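# Move the flexible plastic panel from rack into metal frame

## Task

Lift the springy plastic panel out of its rack and install it in the metal frame so that each of its two ends sits fully inside the groove of a post, its bottom edge rests on the sill along its whole length, and it stays upright with nothing holding it.

## Robot and tools

Robot: two UR7e-type six-joint arms, left_arm and right_arm, each ending in a Robotiq 140 two-finger gripper whose fingers can fold at a hinge. A part held in the outer quarter of the pads (near the tips) is squeezed as commanded. Held nearer the palm, the fingers may wrap and pull it in: narrow parts may slip, wide ones get squeezed harder. Fingertips pushed tip-first into a surface fold easily, so a move can pass a surface almost unnoticed and spoil the next grip.

Frames: the scene frame has its origin at table-top height midway between the nominal arm bases, +z up, +x out over the table, and left_arm on the +y side. Real bases: left_arm at (-0.059, +0.450, +0.027) m, quat_wxyz (+1.000, 0, 0, +0.030); right_arm at (+0.051, -0.519, +0.027) m, quat_wxyz (+1.000, 0, 0, -0.011). Each arm reports its hand pose, velocities and wrist camera pose in its own base frame. Fixed cameras and the table use the scene frame. end_effector_position is the point between closed pads, and it may be off by a few cm. In the gripper frame the fingers point along +z and open and close along y. The tips reach about 33 mm past that point for gaps up to 40 mm, and about 9 mm when fully open.

The row (used by execute_actions and move): 18 numbers, each in [-1, 1]. The first 9 are for left_arm and the next 9 for right_arm, always both arms. Per arm: 6 joint displacements in the order shoulder pan, wrist 2, wrist 1, shoulder lift, wrist 3, elbow, then gripper position, force_limit, speed. This is an unusual order, so follow it exactly. Joint numbers are offsets, not poses. They are scaled so 1.0 = 2.222 rad and are counted from the Joint targets at the start of the action or move, not from the previous row. Sending the same offset again moves the arm further. Send 0 to keep an arm's targets. Stated joint ranges in rad: elbow -3.142 to 3.142, every other joint -6.283 to 6.283. An action that pushes a joint more than 0.010 rad past its range is refused for both arms.

Gripper numbers are absolute commands, not offsets. position: +1 is open (140 mm), about -0.8 is where the pads touch, and -1 closes until blocked. force_limit ranges from -1 (about 14 N) through 0 (40 N) to +1 (58 N) for a slow close. A faster close grips harder. speed: -1 is about 30 mm/s, 0 is 140, and +1 is 250. Both start at +1. To leave a gripper unchanged, repeat its last three numbers, because 0 is a real command. To grip harder, raise force_limit and change position slightly, for example from -1 to -0.98. To grip softer, open and reclose slowly.

execute_actions(actions, cameras): actions is a list of actions, each a table of up to 15 rows at 1/30 s per row. A short table holds its last row, so each action lasts 0.5 s. Images come back only when actions is empty or cameras names them (names: cam_head_left, cam_head_right, cam_high, cam_low, cam_left_wrist, cam_right_wrist, or ["all"]).

move(target, speed, blend, stop_force, zero, blocking, cameras): all joints travel together toward one row or a list of up to 15 rows. Every row's offsets count from the same Joint targets. The paths do not avoid obstacles, and grippers follow curves. speed is the peak joint speed in rad/s: 0.01 to 3.14, default 0.5, one value or one per target. blend, in rad, rounds the corners of a list. 0 means stop at each target. stop_force, in N from 3 to 120, ends an arm's path when the wrist feels that much push. Use it with a low speed for careful contact, and omit it when moving away from a contact. zero (default true) re-zeroes before the move. blocking=false returns after about 0.5 s and cannot be combined with stop_force. The result adds a "move:" line: done, off_target, moving, held or fault, plus limits=held if steps were withheld. The arm is stiff, so a target just beyond a firm contact can fault it.

wait(seconds 0 to 10) lets the scene run. stop brakes a running move. zoom_image(camera, region=[x0,y0,x1,y1] pixels, at most 504x504) enlarges part of the latest image. zero_wrist_force(arm) re-zeroes that arm's force sensor. read_manual gives licence text. finished_scene(scene) ends the scene and cannot be undone. Call it only when the panel stands correctly on its own.

Results: Joint positions, velocities, targets and torques are per arm, in the joint order above (rad, rad/s). Joint targets is the base for your next offsets. object_status codes: 0 moving, 1 blocked while opening, 2 blocked while closing (a grip), 3 reached the commanded position or the pads met. position_measured is in counts: 3 open, 75 ≈ 100 mm, 139 ≈ 60 mm, 200 ≈ 20 mm, 230 pads touching. Wrist force and torque are given along the gripper's own axes. "joint sent to its limit" and "joint command not followed" (clearance check between the arms) mark clipped commands.

Avoid: dropping the panel, releasing it while it moves, hitting the frame, rack or table hard, and any contact between the two arms. A gripper closing on the other arm's fingers also counts as contact. Never leave anything fallen or set down off the table. Avoid large twist or leverage on a gripper. Faults stop an arm for 10 s: contact torque of 141 N m on the base joints or 26.3 N m on the wrist joints, or about 150 N of outside force. Motors heat when holding loads or stretching, with a warning at 70 °C and a 30 to 60 s brake stop at 85 °C. Arm commands lag by 0.09 to 0.22 s, and fast motions overshoot.

Each tool is called after "Call:" as name(argument=value, ...) on one line, values as JSON.

## Session

Call:
execute_actions(actions=[])

Scene clock: 0.00 s.
left_arm: end_effector_position=(+0.1117, -0.4983, +0.3037) position_measured=3 object_status=3 end_effector_quat_wxyz=(+0.117, +0.847, +0.249, +0.455) | right_arm: end_effector_position=(+0.8132, +0.2905, +0.2781) position_measured=3 object_status=3 end_effector_quat_wxyz=(-0.273, +0.673, +0.054, +0.685)
Joint names: [shoulder pan, wrist 2, wrist 1, shoulder lift, wrist 3, elbow]
Joint positions: left_arm=[-2.106 -0.799 -1.011 -1.468 0.18 1.584] | right_arm=[0.037 -1.15 -4.135 -0.769 3.48 1.666]
Joint velocities: within noise
Joint torques (N m): no reading
Wrist force (N): no reading
Wrist torque (N m): no reading
Wrist force, peak (N): no reading
Joint targets: left_arm=[-2.106 -0.799 -1.011 -1.468 0.180 1.584] | right_arm=[0.037 -1.150 -4.135 -0.769 3.480 1.666]
Tool commands: left_gripper/position=+1.0 left_gripper/force_limit=+1.0 left_gripper/speed=+1.0 right_gripper/position=+1.0 right_gripper/force_limit=+1.0 right_gripper/speed=+1.0

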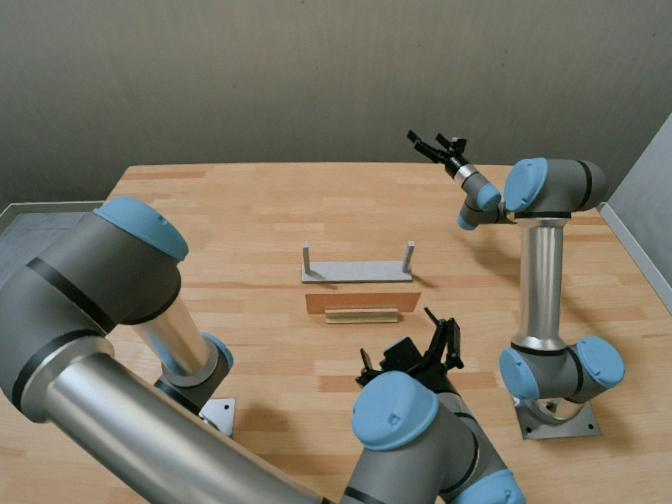

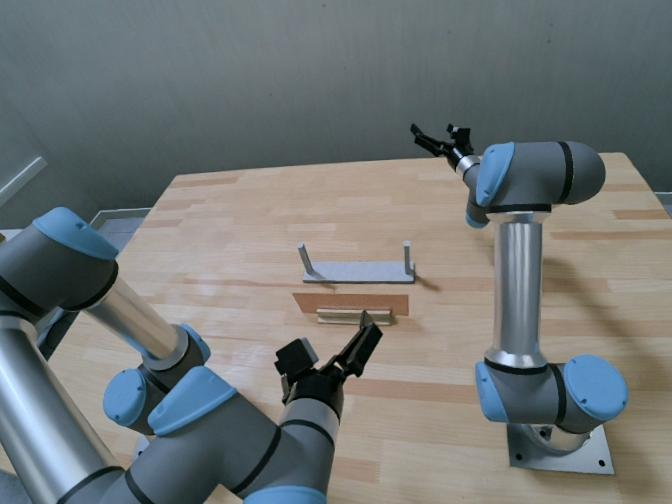

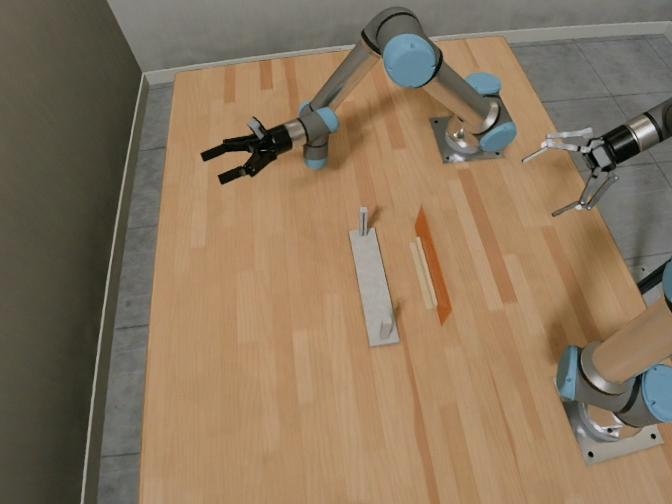

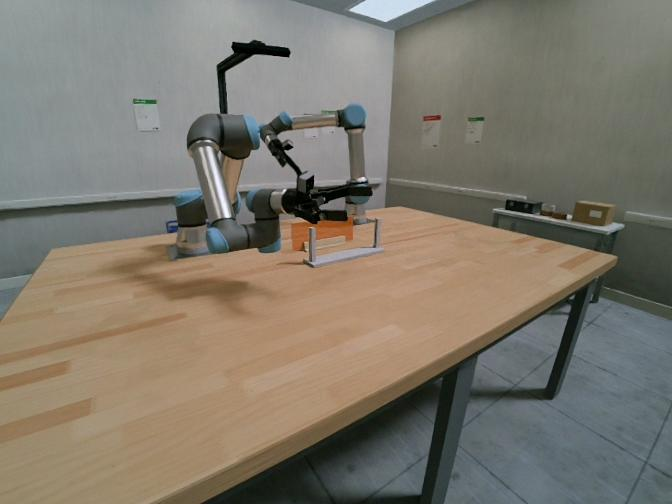

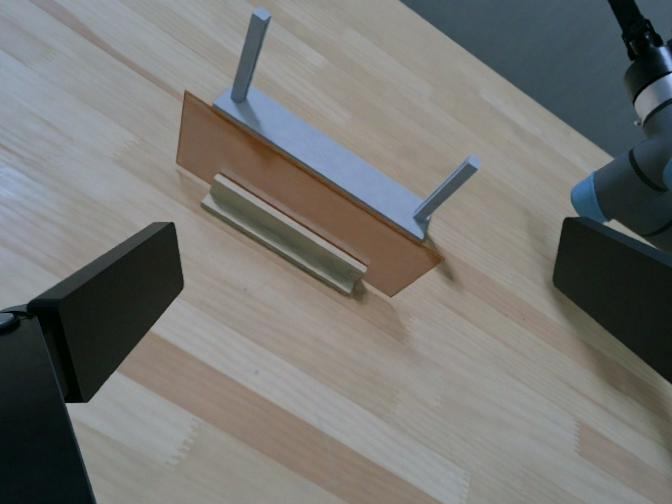

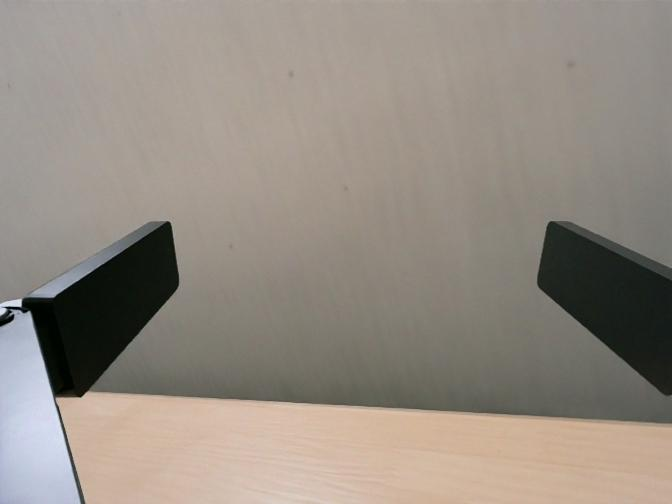

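Call:
zoom_image(camera="cam_high", region=[300, 180, 500, 380])

Call:
zoom_image(camera="cam_left_wrist", region=[150, 0, 500, 330])

Call:
zoom_image(camera="cam_head_left", region=[270, 220, 450, 350])

Call:
zoom_image(camera="cam_head_right", region=[270, 220, 450, 350])

Call:
zoom_image(camera="cam_low", region=[260, 160, 420, 290])

Scaled by 2.520 from the camera's 672x504 image, which has a finer 960x720 frame.

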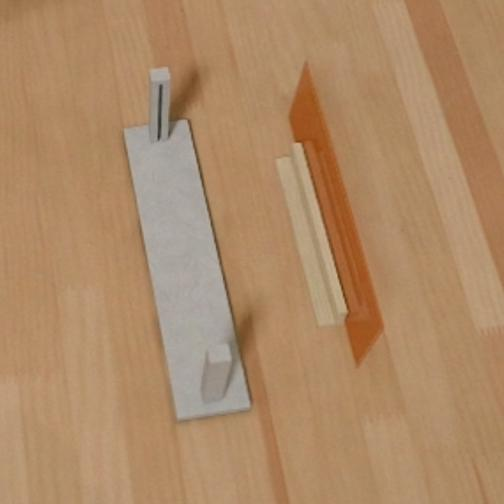

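Scaled by 1.440 from the camera's 672x504 image, which has a finer 960x720 frame.

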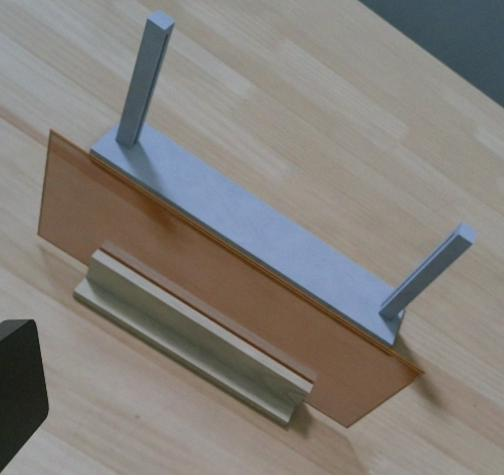

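Scaled by 2.800 from the camera's 672x504 image, which has a finer 960x720 frame.

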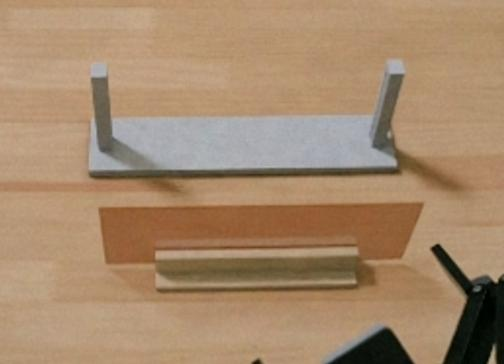

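Scaled by 2.800 from the camera's 672x504 image, which has a finer 960x720 frame.

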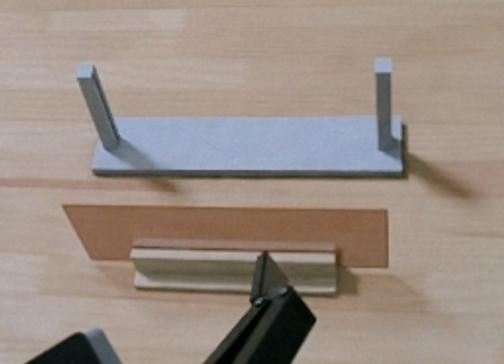

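Scaled by 3.150 from the camera's 672x504 image, which has a finer 960x720 frame.

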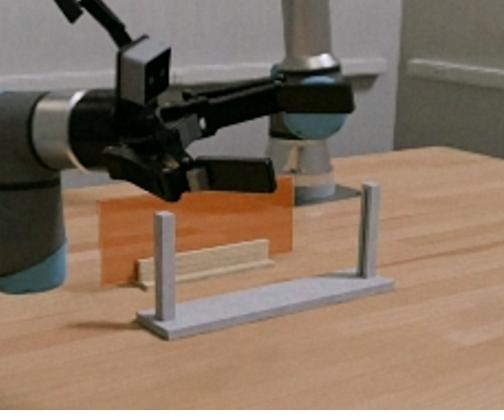

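Call:
zoom_image(camera="cam_high", region=[340, 200, 400, 245])

Call:
zoom_image(camera="cam_high", region=[360, 300, 420, 350])

Call:
zoom_image(camera="cam_left_wrist", region=[220, 0, 290, 110])

Call:
zoom_image(camera="cam_left_wrist", region=[390, 140, 500, 260])

Call:
zoom_image(camera="cam_left_wrist", region=[160, 80, 300, 220])

Call:
zoom_image(camera="cam_left_wrist", region=[320, 220, 460, 330])

Scaled by 8.400 from the camera's 672x504 image, which has a finer 960x720 frame.

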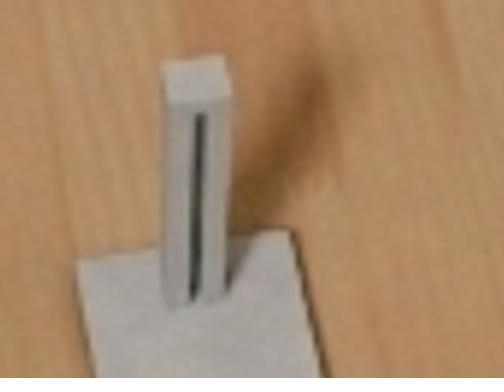

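Scaled by 8.400 from the camera's 672x504 image, which has a finer 960x720 frame.

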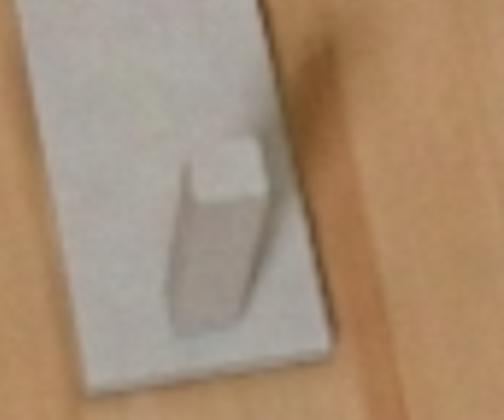

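Scaled by 4.582 from the camera's 672x504 image, which has a finer 960x720 frame.

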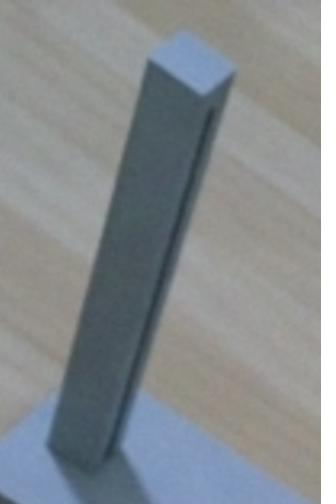

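Scaled by 4.200 from the camera's 672x504 image, which has a finer 960x720 frame.

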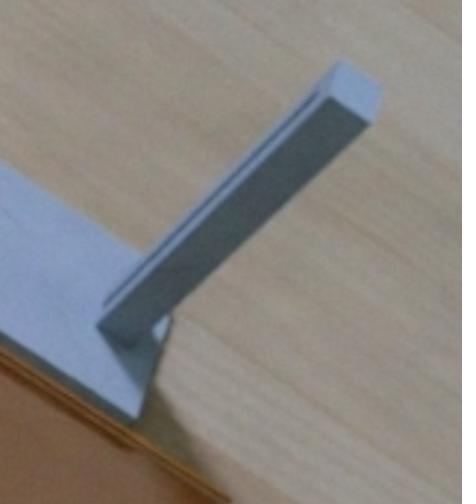

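Scaled by 3.600 from the camera's 672x504 image, which has a finer 960x720 frame.

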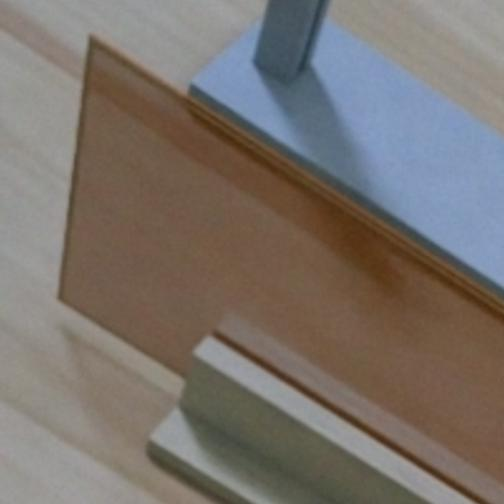

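Scaled by 3.600 from the camera's 672x504 image, which has a finer 960x720 frame.

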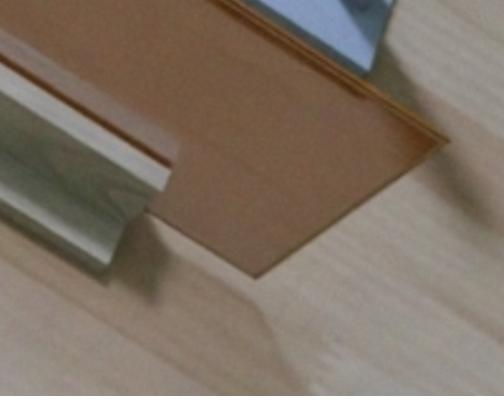

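Call:
zoom_image(camera="cam_low", region=[296, 215, 346, 275])

Call:
zoom_image(camera="cam_low", region=[350, 210, 400, 270])

Call:
zoom_image(camera="cam_head_right", region=[290, 235, 350, 295])

Call:
zoom_image(camera="cam_head_left", region=[370, 235, 430, 295])

Scaled by 8.400 from the camera's 672x504 image, which has a finer 960x720 frame.

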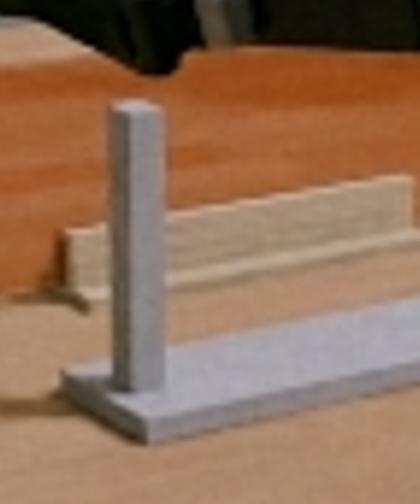

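Scaled by 8.400 from the camera's 672x504 image, which has a finer 960x720 frame.

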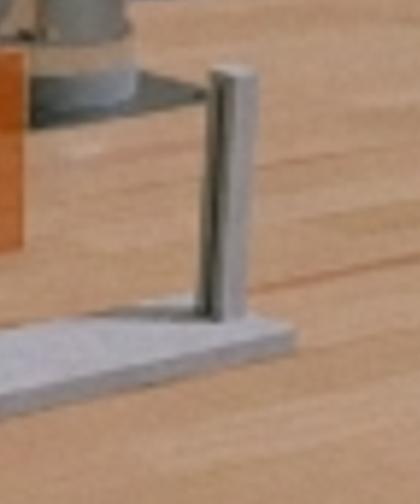

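Scaled by 8.400 from the camera's 672x504 image, which has a finer 960x720 frame.

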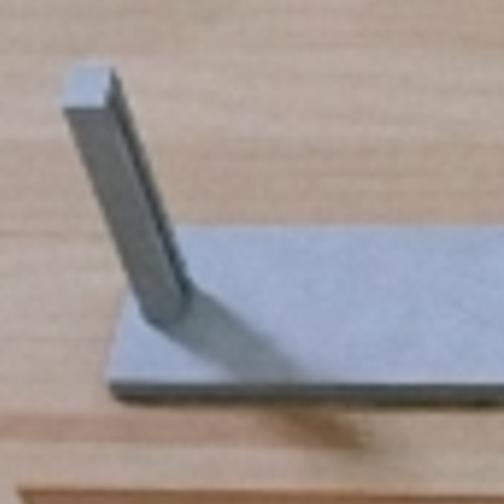

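Scaled by 8.400 from the camera's 672x504 image, which has a finer 960x720 frame.

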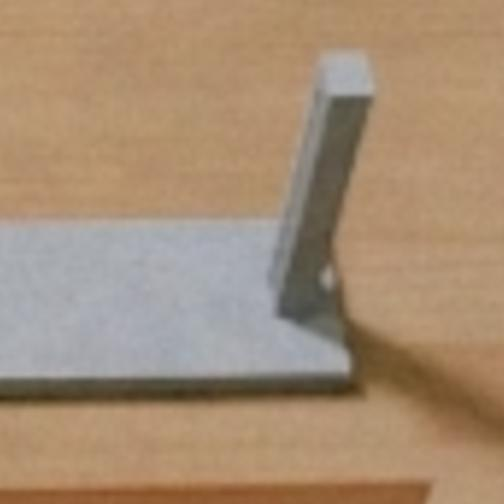

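Call:
move(target=[0.5230, -0.3474, -0.2493, 0.0279, 0.2129, -0.0828, 1, 1, 1, 0.2087, -0.1610, 0.9784, -0.2820, 0.6733, -0.0587, 1, 1, 1], speed=1.0)

Scene clock: 129.50 s.
left_arm: end_effector_position=(+0.4374, -0.3769, +0.2733) position_measured=3 object_status=3 end_effector_quat_wxyz=(+0.000, +0.716, +0.698, +0.000) | right_arm: end_effector_position=(+0.4847, +0.4394, +0.2502) position_measured=3 object_status=3 end_effector_quat_wxyz=(-0.127, +0.782, -0.610, +0.020)
Joint names: [shoulder pan, wrist 2, wrist 1, shoulder lift, wrist 3, elbow]
Joint positions: left_arm=[-0.944 -1.571 -1.565 -1.406 0.653 1.4] | right_arm=[0.5 -1.508 -1.961 -1.395 4.975 1.535]
Joint torques (N m): left_arm=[10.29 -1.76 -3.95 -22.85 1.18 -37.03] | right_arm=[11.82 -2.25 -2.32 -39.39 1.88 -39.75]
Wrist force (N): left_arm=[-1.0 -1.2 -2.7] | right_arm=[4.7 1.6 3.3]
Wrist torque (N m): left_arm=[-0.09 0.15 -0.29] | right_arm=[0.56 -1.10 -0.23]
Wrist force, peak (N): left_arm=[-1.3 -1.3 -2.9] | right_arm=[4.9 2.0 3.7]
Joint targets: left_arm=[-0.944 -1.571 -1.565 -1.406 0.653 1.400] | right_arm=[0.501 -1.508 -1.961 -1.395 4.976 1.535]
move: done

Call:
move(target=[0, 0, 0, 0, 0, 0, 1, 1, 1, 0.0367, -0.0283, 0.1727, -0.0500, 0.1188, -0.0101, 1, 1, 1], speed=1.0, cameras=["all"])

Scene clock: 132.20 s.
left_arm: end_effector_position=(+0.4374, -0.3768, +0.2733) position_measured=3 object_status=3 end_effector_quat_wxyz=(+0.000, +0.716, +0.698, +0.000) | right_arm: end_effector_position=(+0.3605, +0.3969, +0.2731) position_measured=3 object_status=3 end_effector_quat_wxyz=(+0.000, +0.726, -0.687, +0.000)
Joint names: [shoulder pan, wrist 2, wrist 1, shoulder lift, wrist 3, elbow]
Joint positions: left_arm=[-0.944 -1.571 -1.565 -1.406 0.653 1.4] | right_arm=[0.582 -1.57 -1.577 -1.506 5.239 1.513]
Joint torques (N m): left_arm=[11.46 -1.91 -3.84 -23.03 1.35 -36.67] | right_arm=[12.02 -2.38 -1.12 -35.69 1.75 -39.95]
Wrist force (N): left_arm=[-1.2 -1.3 -2.8] | right_arm=[4.4 0.8 3.4]
Wrist torque (N m): left_arm=[-0.11 0.21 -0.29] | right_arm=[0.44 -1.04 -0.30]
Wrist force, peak (N): left_arm=[-1.5 -1.2 -2.9] | right_arm=[5.0 0.5 3.9]
Joint targets: left_arm=[-0.944 -1.571 -1.565 -1.406 0.653 1.400] | right_arm=[0.582 -1.571 -1.577 -1.506 5.240 1.513]
move: done

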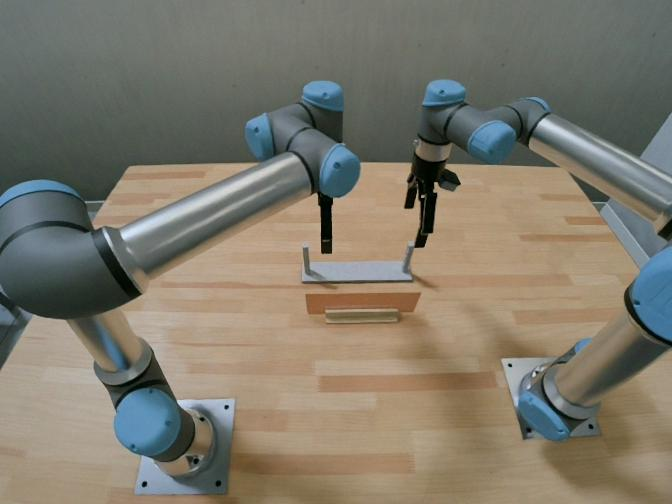

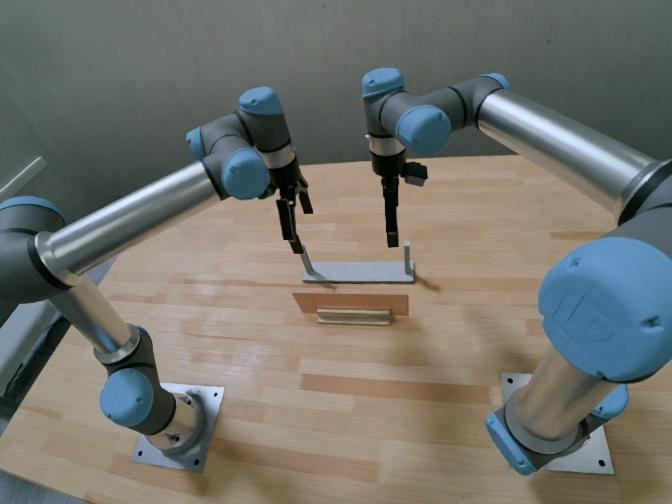

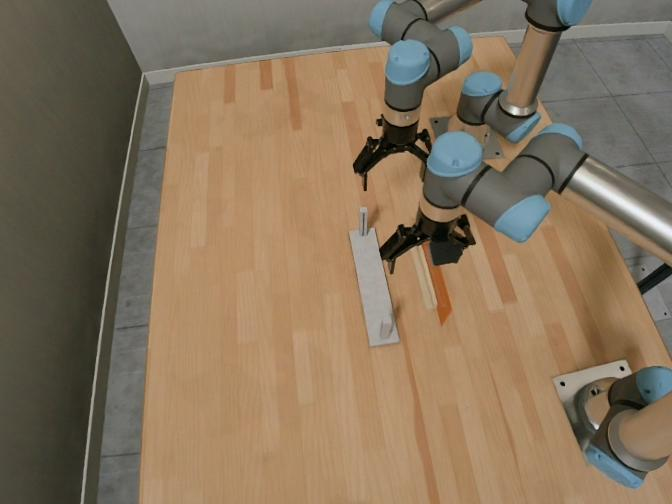

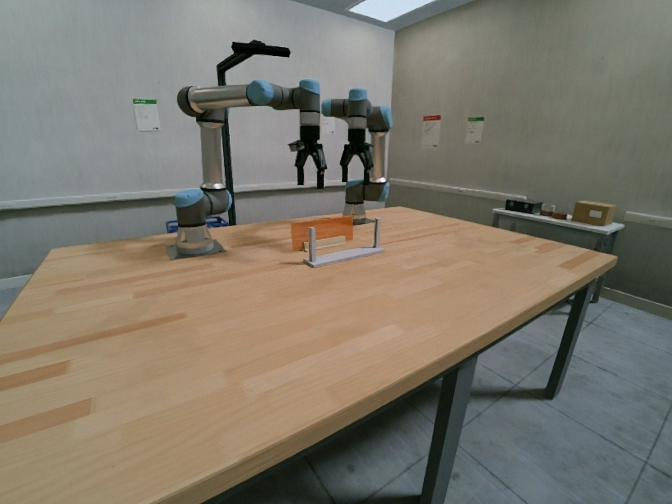

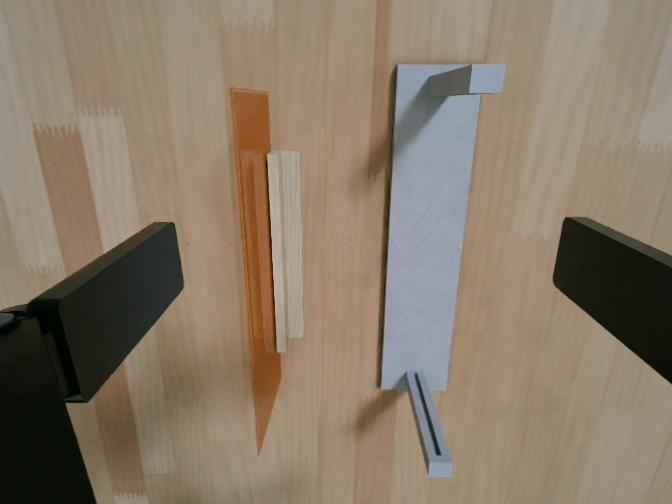

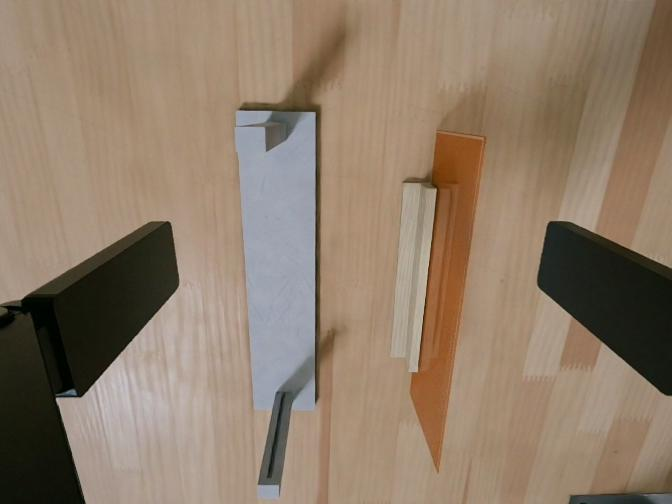

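Call:
zoom_image(camera="cam_left_wrist", region=[370, 40, 520, 150])

Call:
zoom_image(camera="cam_left_wrist", region=[350, 360, 500, 490])

Call:
zoom_image(camera="cam_left_wrist", region=[210, 70, 320, 180])

Call:
zoom_image(camera="cam_left_wrist", region=[220, 330, 330, 470])

Call:
zoom_image(camera="cam_right_wrist", region=[220, 90, 340, 170])

Call:
zoom_image(camera="cam_right_wrist", region=[230, 370, 350, 504])

Call:
zoom_image(camera="cam_right_wrist", region=[390, 110, 510, 230])

Call:
zoom_image(camera="cam_right_wrist", region=[380, 340, 500, 480])

Scaled by 3.360 from the camera's 672x504 image, which has a finer 960x720 frame.

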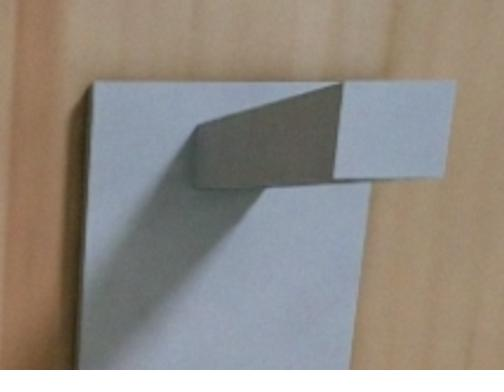

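Scaled by 3.360 from the camera's 672x504 image, which has a finer 960x720 frame.

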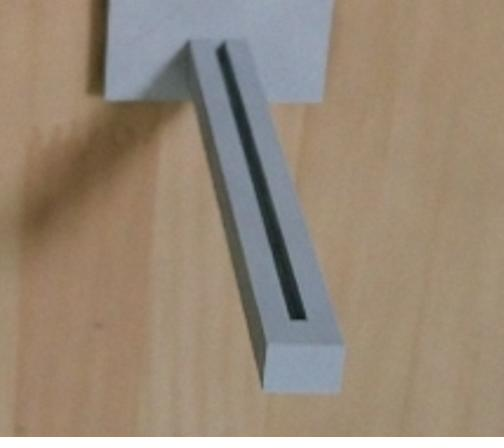

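Scaled by 4.582 from the camera's 672x504 image, which has a finer 960x720 frame.

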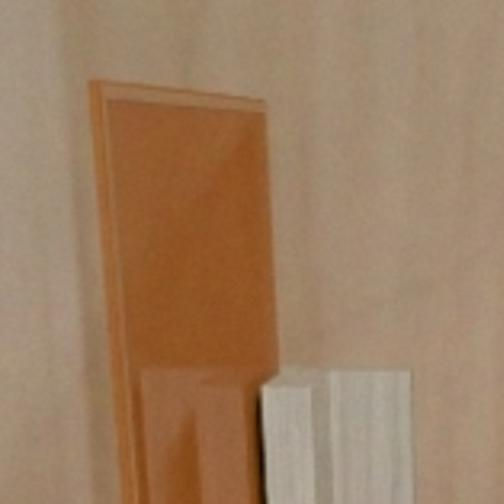

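Scaled by 3.600 from the camera's 672x504 image, which has a finer 960x720 frame.

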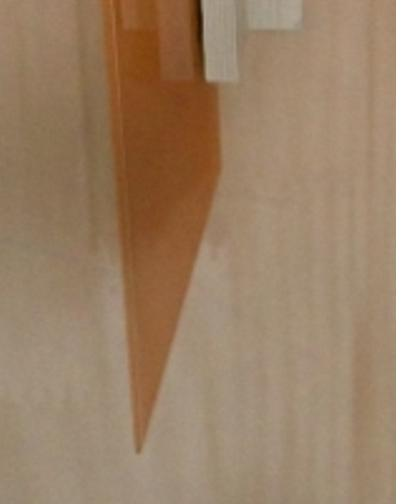

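Scaled by 4.200 from the camera's 672x504 image, which has a finer 960x720 frame.

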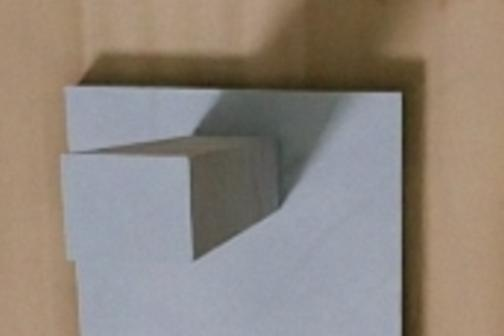

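Scaled by 3.761 from the camera's 672x504 image, which has a finer 960x720 frame.

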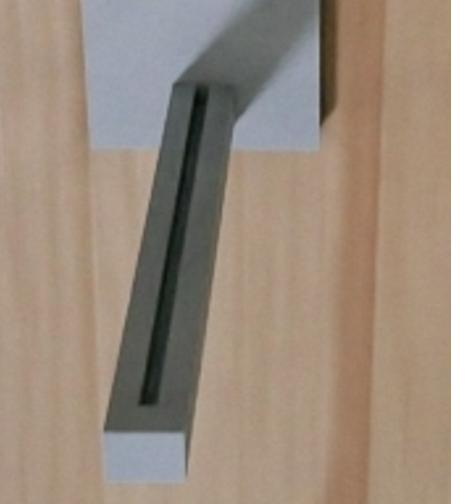

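Scaled by 4.200 from the camera's 672x504 image, which has a finer 960x720 frame.

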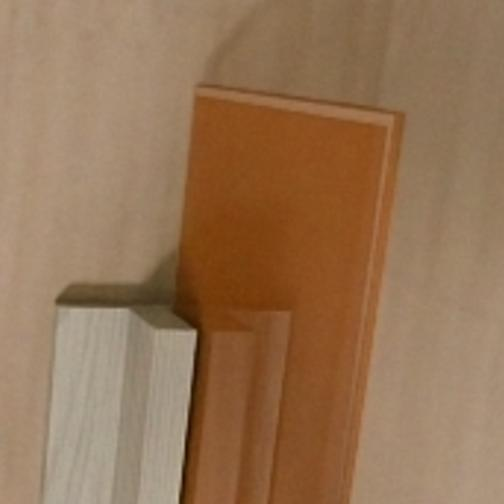

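Scaled by 3.600 from the camera's 672x504 image, which has a finer 960x720 frame.

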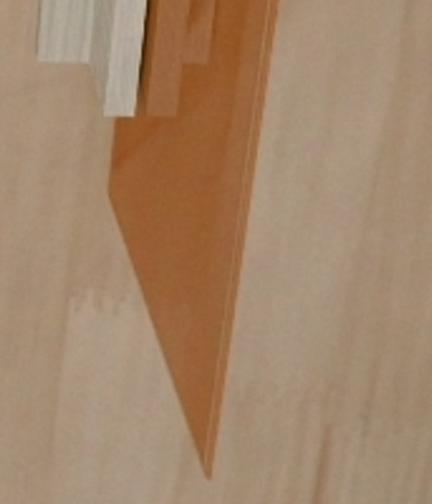

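Call:
move(target=[-0.05755, 0, -0.12241, -0.05963, -0.05531, 0.18212, 1, 1, 1, 0.07386, 0, -0.11712, -0.04076, 0.08020, 0.15752, 1, 1, 1], speed=0.6, cameras=["cam_left_wrist", "cam_right_wrist", "cam_low", "cam_high"])

Scene clock: 224.73 s.
left_arm: end_effector_position=(+0.3525, -0.3683, +0.1734) position_measured=3 object_status=3 end_effector_quat_wxyz=(+0.000, +0.718, +0.696, +0.000) end_effector_velocity=(-0.001, +0.002, -0.002) end_effector_angular_velocity=(+0.004, +0.001, +0.000) | right_arm: end_effector_position=(+0.2527, +0.4151, +0.1735) position_measured=3 object_status=3 end_effector_quat_wxyz=(+0.000, +0.721, -0.693, +0.000)
Joint names: [shoulder pan, wrist 2, wrist 1, shoulder lift, wrist 3, elbow]
Joint positions: left_arm=[-1.072 -1.571 -1.837 -1.539 0.53 1.804] | right_arm=[0.746 -1.571 -1.837 -1.597 5.418 1.862]
Joint velocities: left_arm=[-0.001 0.001 -0.001 -0.001 -0.001 0.006] | right_arm=[within noise]
Joint torques (N m): left_arm=[-7.69 -0.99 -3.67 -41.49 -1.41 -12.03] | right_arm=[12.53 -0.65 -5.34 -29.76 1.85 -14.4]
Wrist force (N): left_arm=[-1.1 -0.8 -2.4] | right_arm=[4.1 0.9 3.7]
Wrist torque (N m): left_arm=[0.01 0.18 -0.18] | right_arm=[0.44 -0.98 -0.31]
Wrist force, peak (N): left_arm=[-1.1 -0.4 -3.6] | right_arm=[4.1 1.8 4.7]
Joint targets: left_arm=[-1.072 -1.571 -1.837 -1.539 0.530 1.804] | right_arm=[0.746 -1.571 -1.837 -1.597 5.418 1.863]
move: done
Images, in order (width x height): cam_high 672x504, cam_low 672x504, cam_left_wrist 672x504, cam_right_wrist 672x504.

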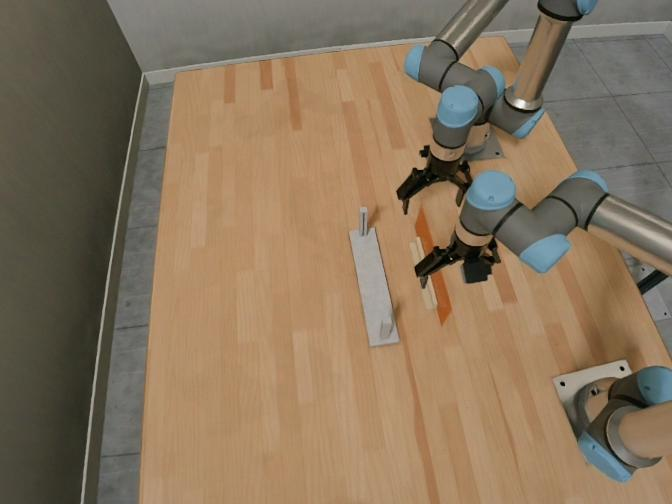

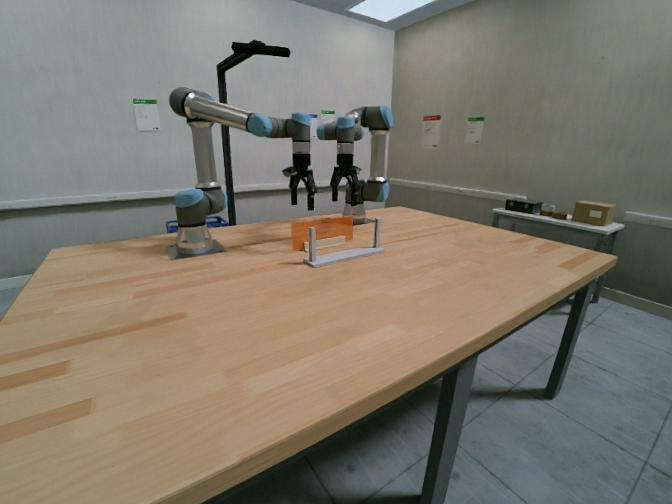

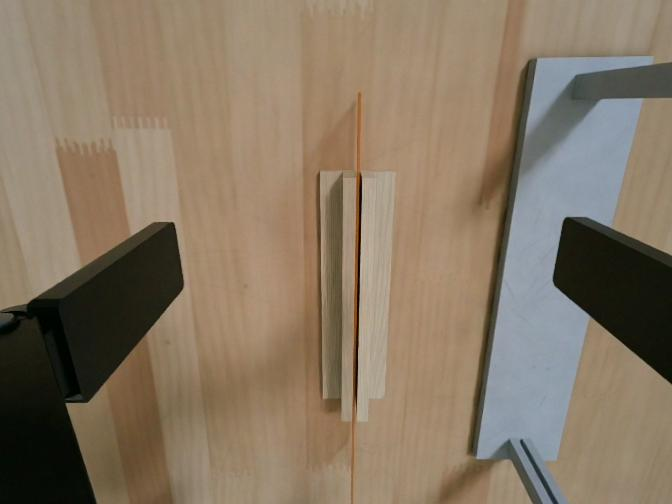

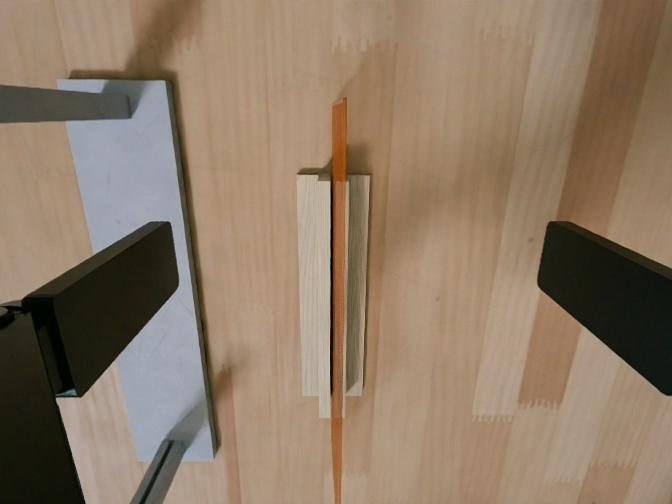

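Call:
zoom_image(camera="cam_left_wrist", region=[310, 80, 410, 200])

Call:
zoom_image(camera="cam_left_wrist", region=[310, 380, 410, 504])

Call:
zoom_image(camera="cam_right_wrist", region=[290, 85, 390, 205])

Call:
zoom_image(camera="cam_right_wrist", region=[290, 380, 390, 504])

Scaled by 4.200 from the camera's 672x504 image, which has a finer 960x720 frame.

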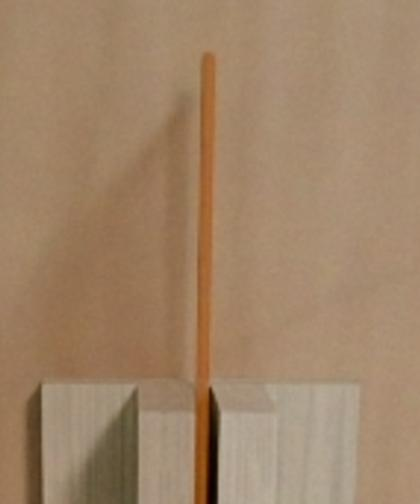

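Scaled by 4.065 from the camera's 672x504 image, which has a finer 960x720 frame.

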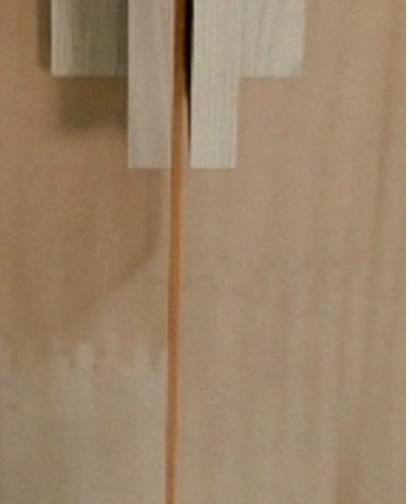

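Scaled by 4.200 from the camera's 672x504 image, which has a finer 960x720 frame.

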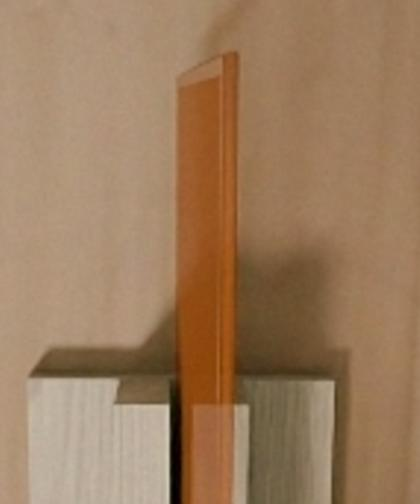

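Scaled by 4.065 from the camera's 672x504 image, which has a finer 960x720 frame.

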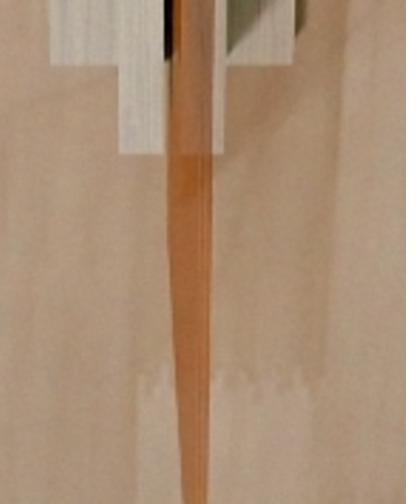

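Call:
move(target=[-0.00214, 0, -0.05983, 0.01592, -0.00214, 0.04391, -0.16, 1, 0, -0.00267, 0, -0.06081, 0.02101, -0.00267, 0.03980, -0.16, 1, 0], speed=0.15, cameras=["cam_left_wrist", "cam_right_wrist", "cam_low", "cam_head_left", "cam_head_right"])

Scene clock: 260.53 s.
left_arm: end_effector_position=(+0.3497, -0.3682, +0.1234) position_measured=149 object_status=3 end_effector_quat_wxyz=(+0.000, +0.718, +0.696, +0.000) | right_arm: end_effector_position=(+0.2569, +0.4153, +0.1235) position_measured=149 object_status=3 end_effector_quat_wxyz=(+0.000, +0.721, -0.693, +0.000)
Joint names: [shoulder pan, wrist 2, wrist 1, shoulder lift, wrist 3, elbow]
Joint positions: left_arm=[-1.077 -1.571 -1.97 -1.504 0.525 1.902] | right_arm=[0.74 -1.571 -1.972 -1.551 5.412 1.951]
Joint torques (N m): left_arm=[-7.45 0.72 -4.04 -17.98 -1.57 -11.69] | right_arm=[-10.14 1.97 -4.92 -18.82 -1.82 -12.76]
Wrist force (N): left_arm=[-1.2 -0.9 -2.6] | right_arm=[4.2 0.9 3.5]
Wrist torque (N m): left_arm=[-0.01 0.20 -0.18] | right_arm=[0.44 -1.03 -0.18]
Wrist force, peak (N): left_arm=[-1.1 -1.0 -3.1] | right_arm=[4.1 0.9 4.0]
Joint targets: left_arm=[-1.077 -1.571 -1.970 -1.503 0.525 1.902] | right_arm=[0.740 -1.571 -1.972 -1.550 5.412 1.951]
move: done
Images, in order (width x height): cam_head_left 672x504, cam_head_right 672x504, cam_low 672x504, cam_left_wrist 672x504, cam_right_wrist 672x504.

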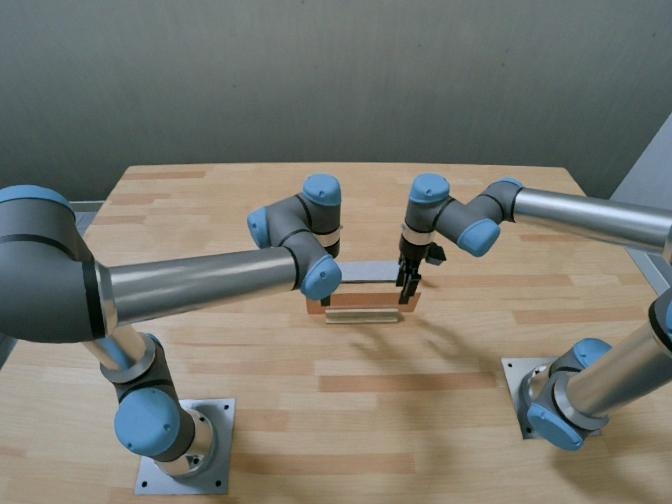

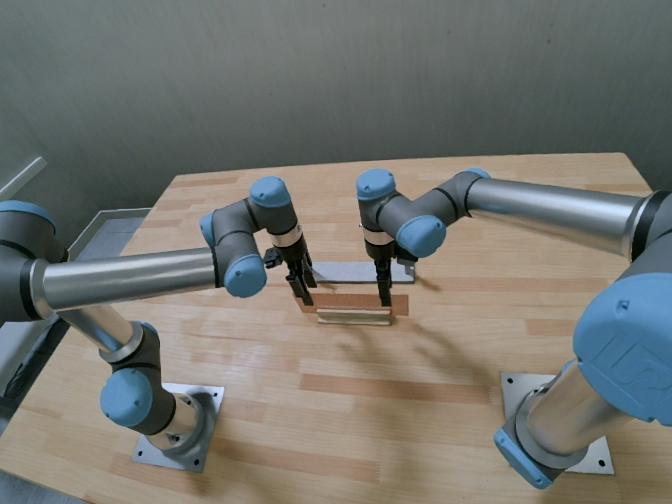

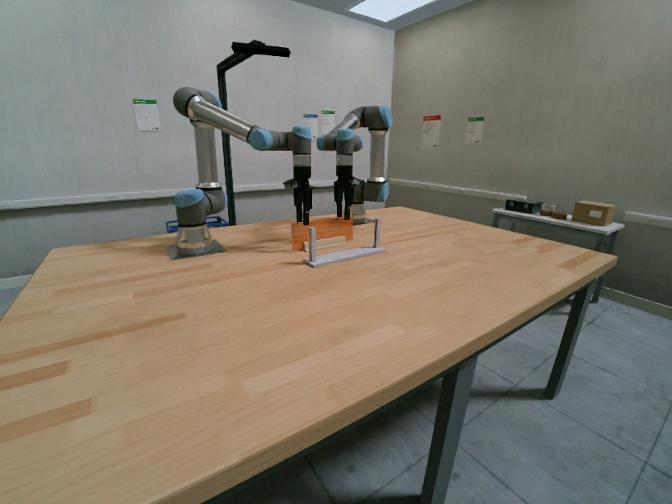

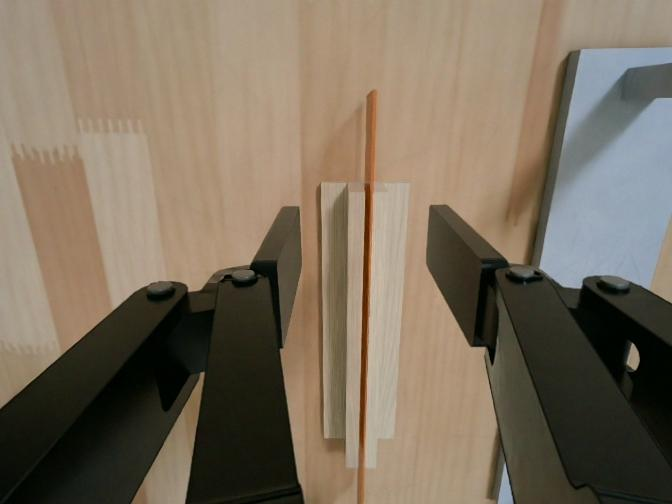

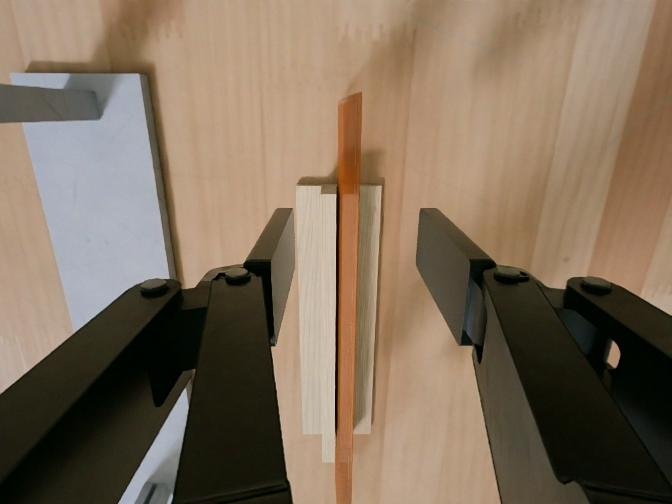

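Call:
zoom_image(camera="cam_left_wrist", region=[240, 80, 500, 300])

Call:
zoom_image(camera="cam_right_wrist", region=[230, 80, 490, 300])

Call:
zoom_image(camera="cam_low", region=[280, 170, 400, 270])

Scaled by 1.938 from the camera's 672x504 image, which has a finer 960x720 frame.

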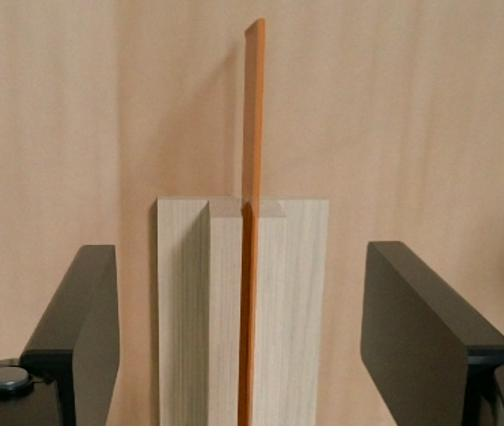

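Scaled by 1.938 from the camera's 672x504 image, which has a finer 960x720 frame.

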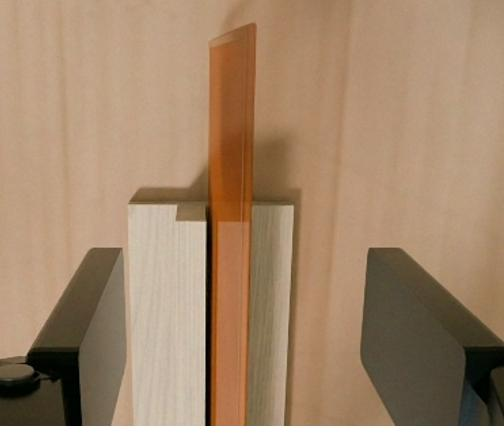

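Scaled by 4.200 from the camera's 672x504 image, which has a finer 960x720 frame.

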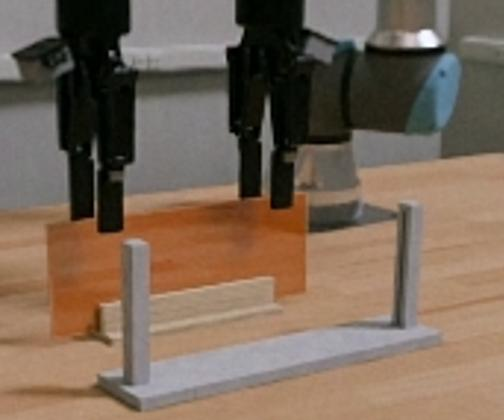

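Call:
zoom_image(camera="cam_low", region=[286, 205, 326, 245])

Call:
zoom_image(camera="cam_low", region=[326, 195, 366, 235])

Scaled by 12.600 from the camera's 672x504 image, which has a finer 960x720 frame.

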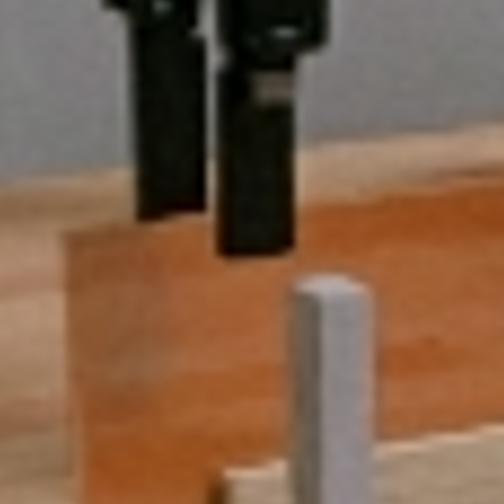

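Scaled by 12.600 from the camera's 672x504 image, which has a finer 960x720 frame.

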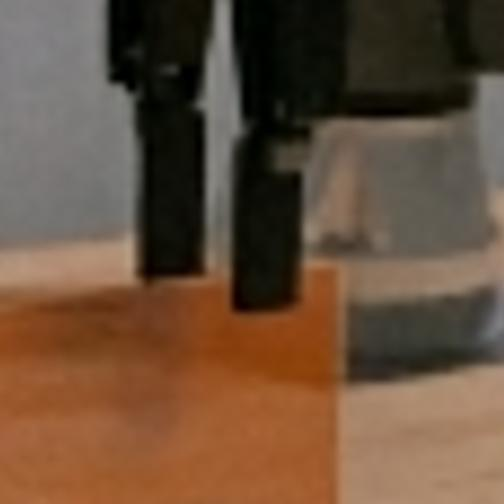

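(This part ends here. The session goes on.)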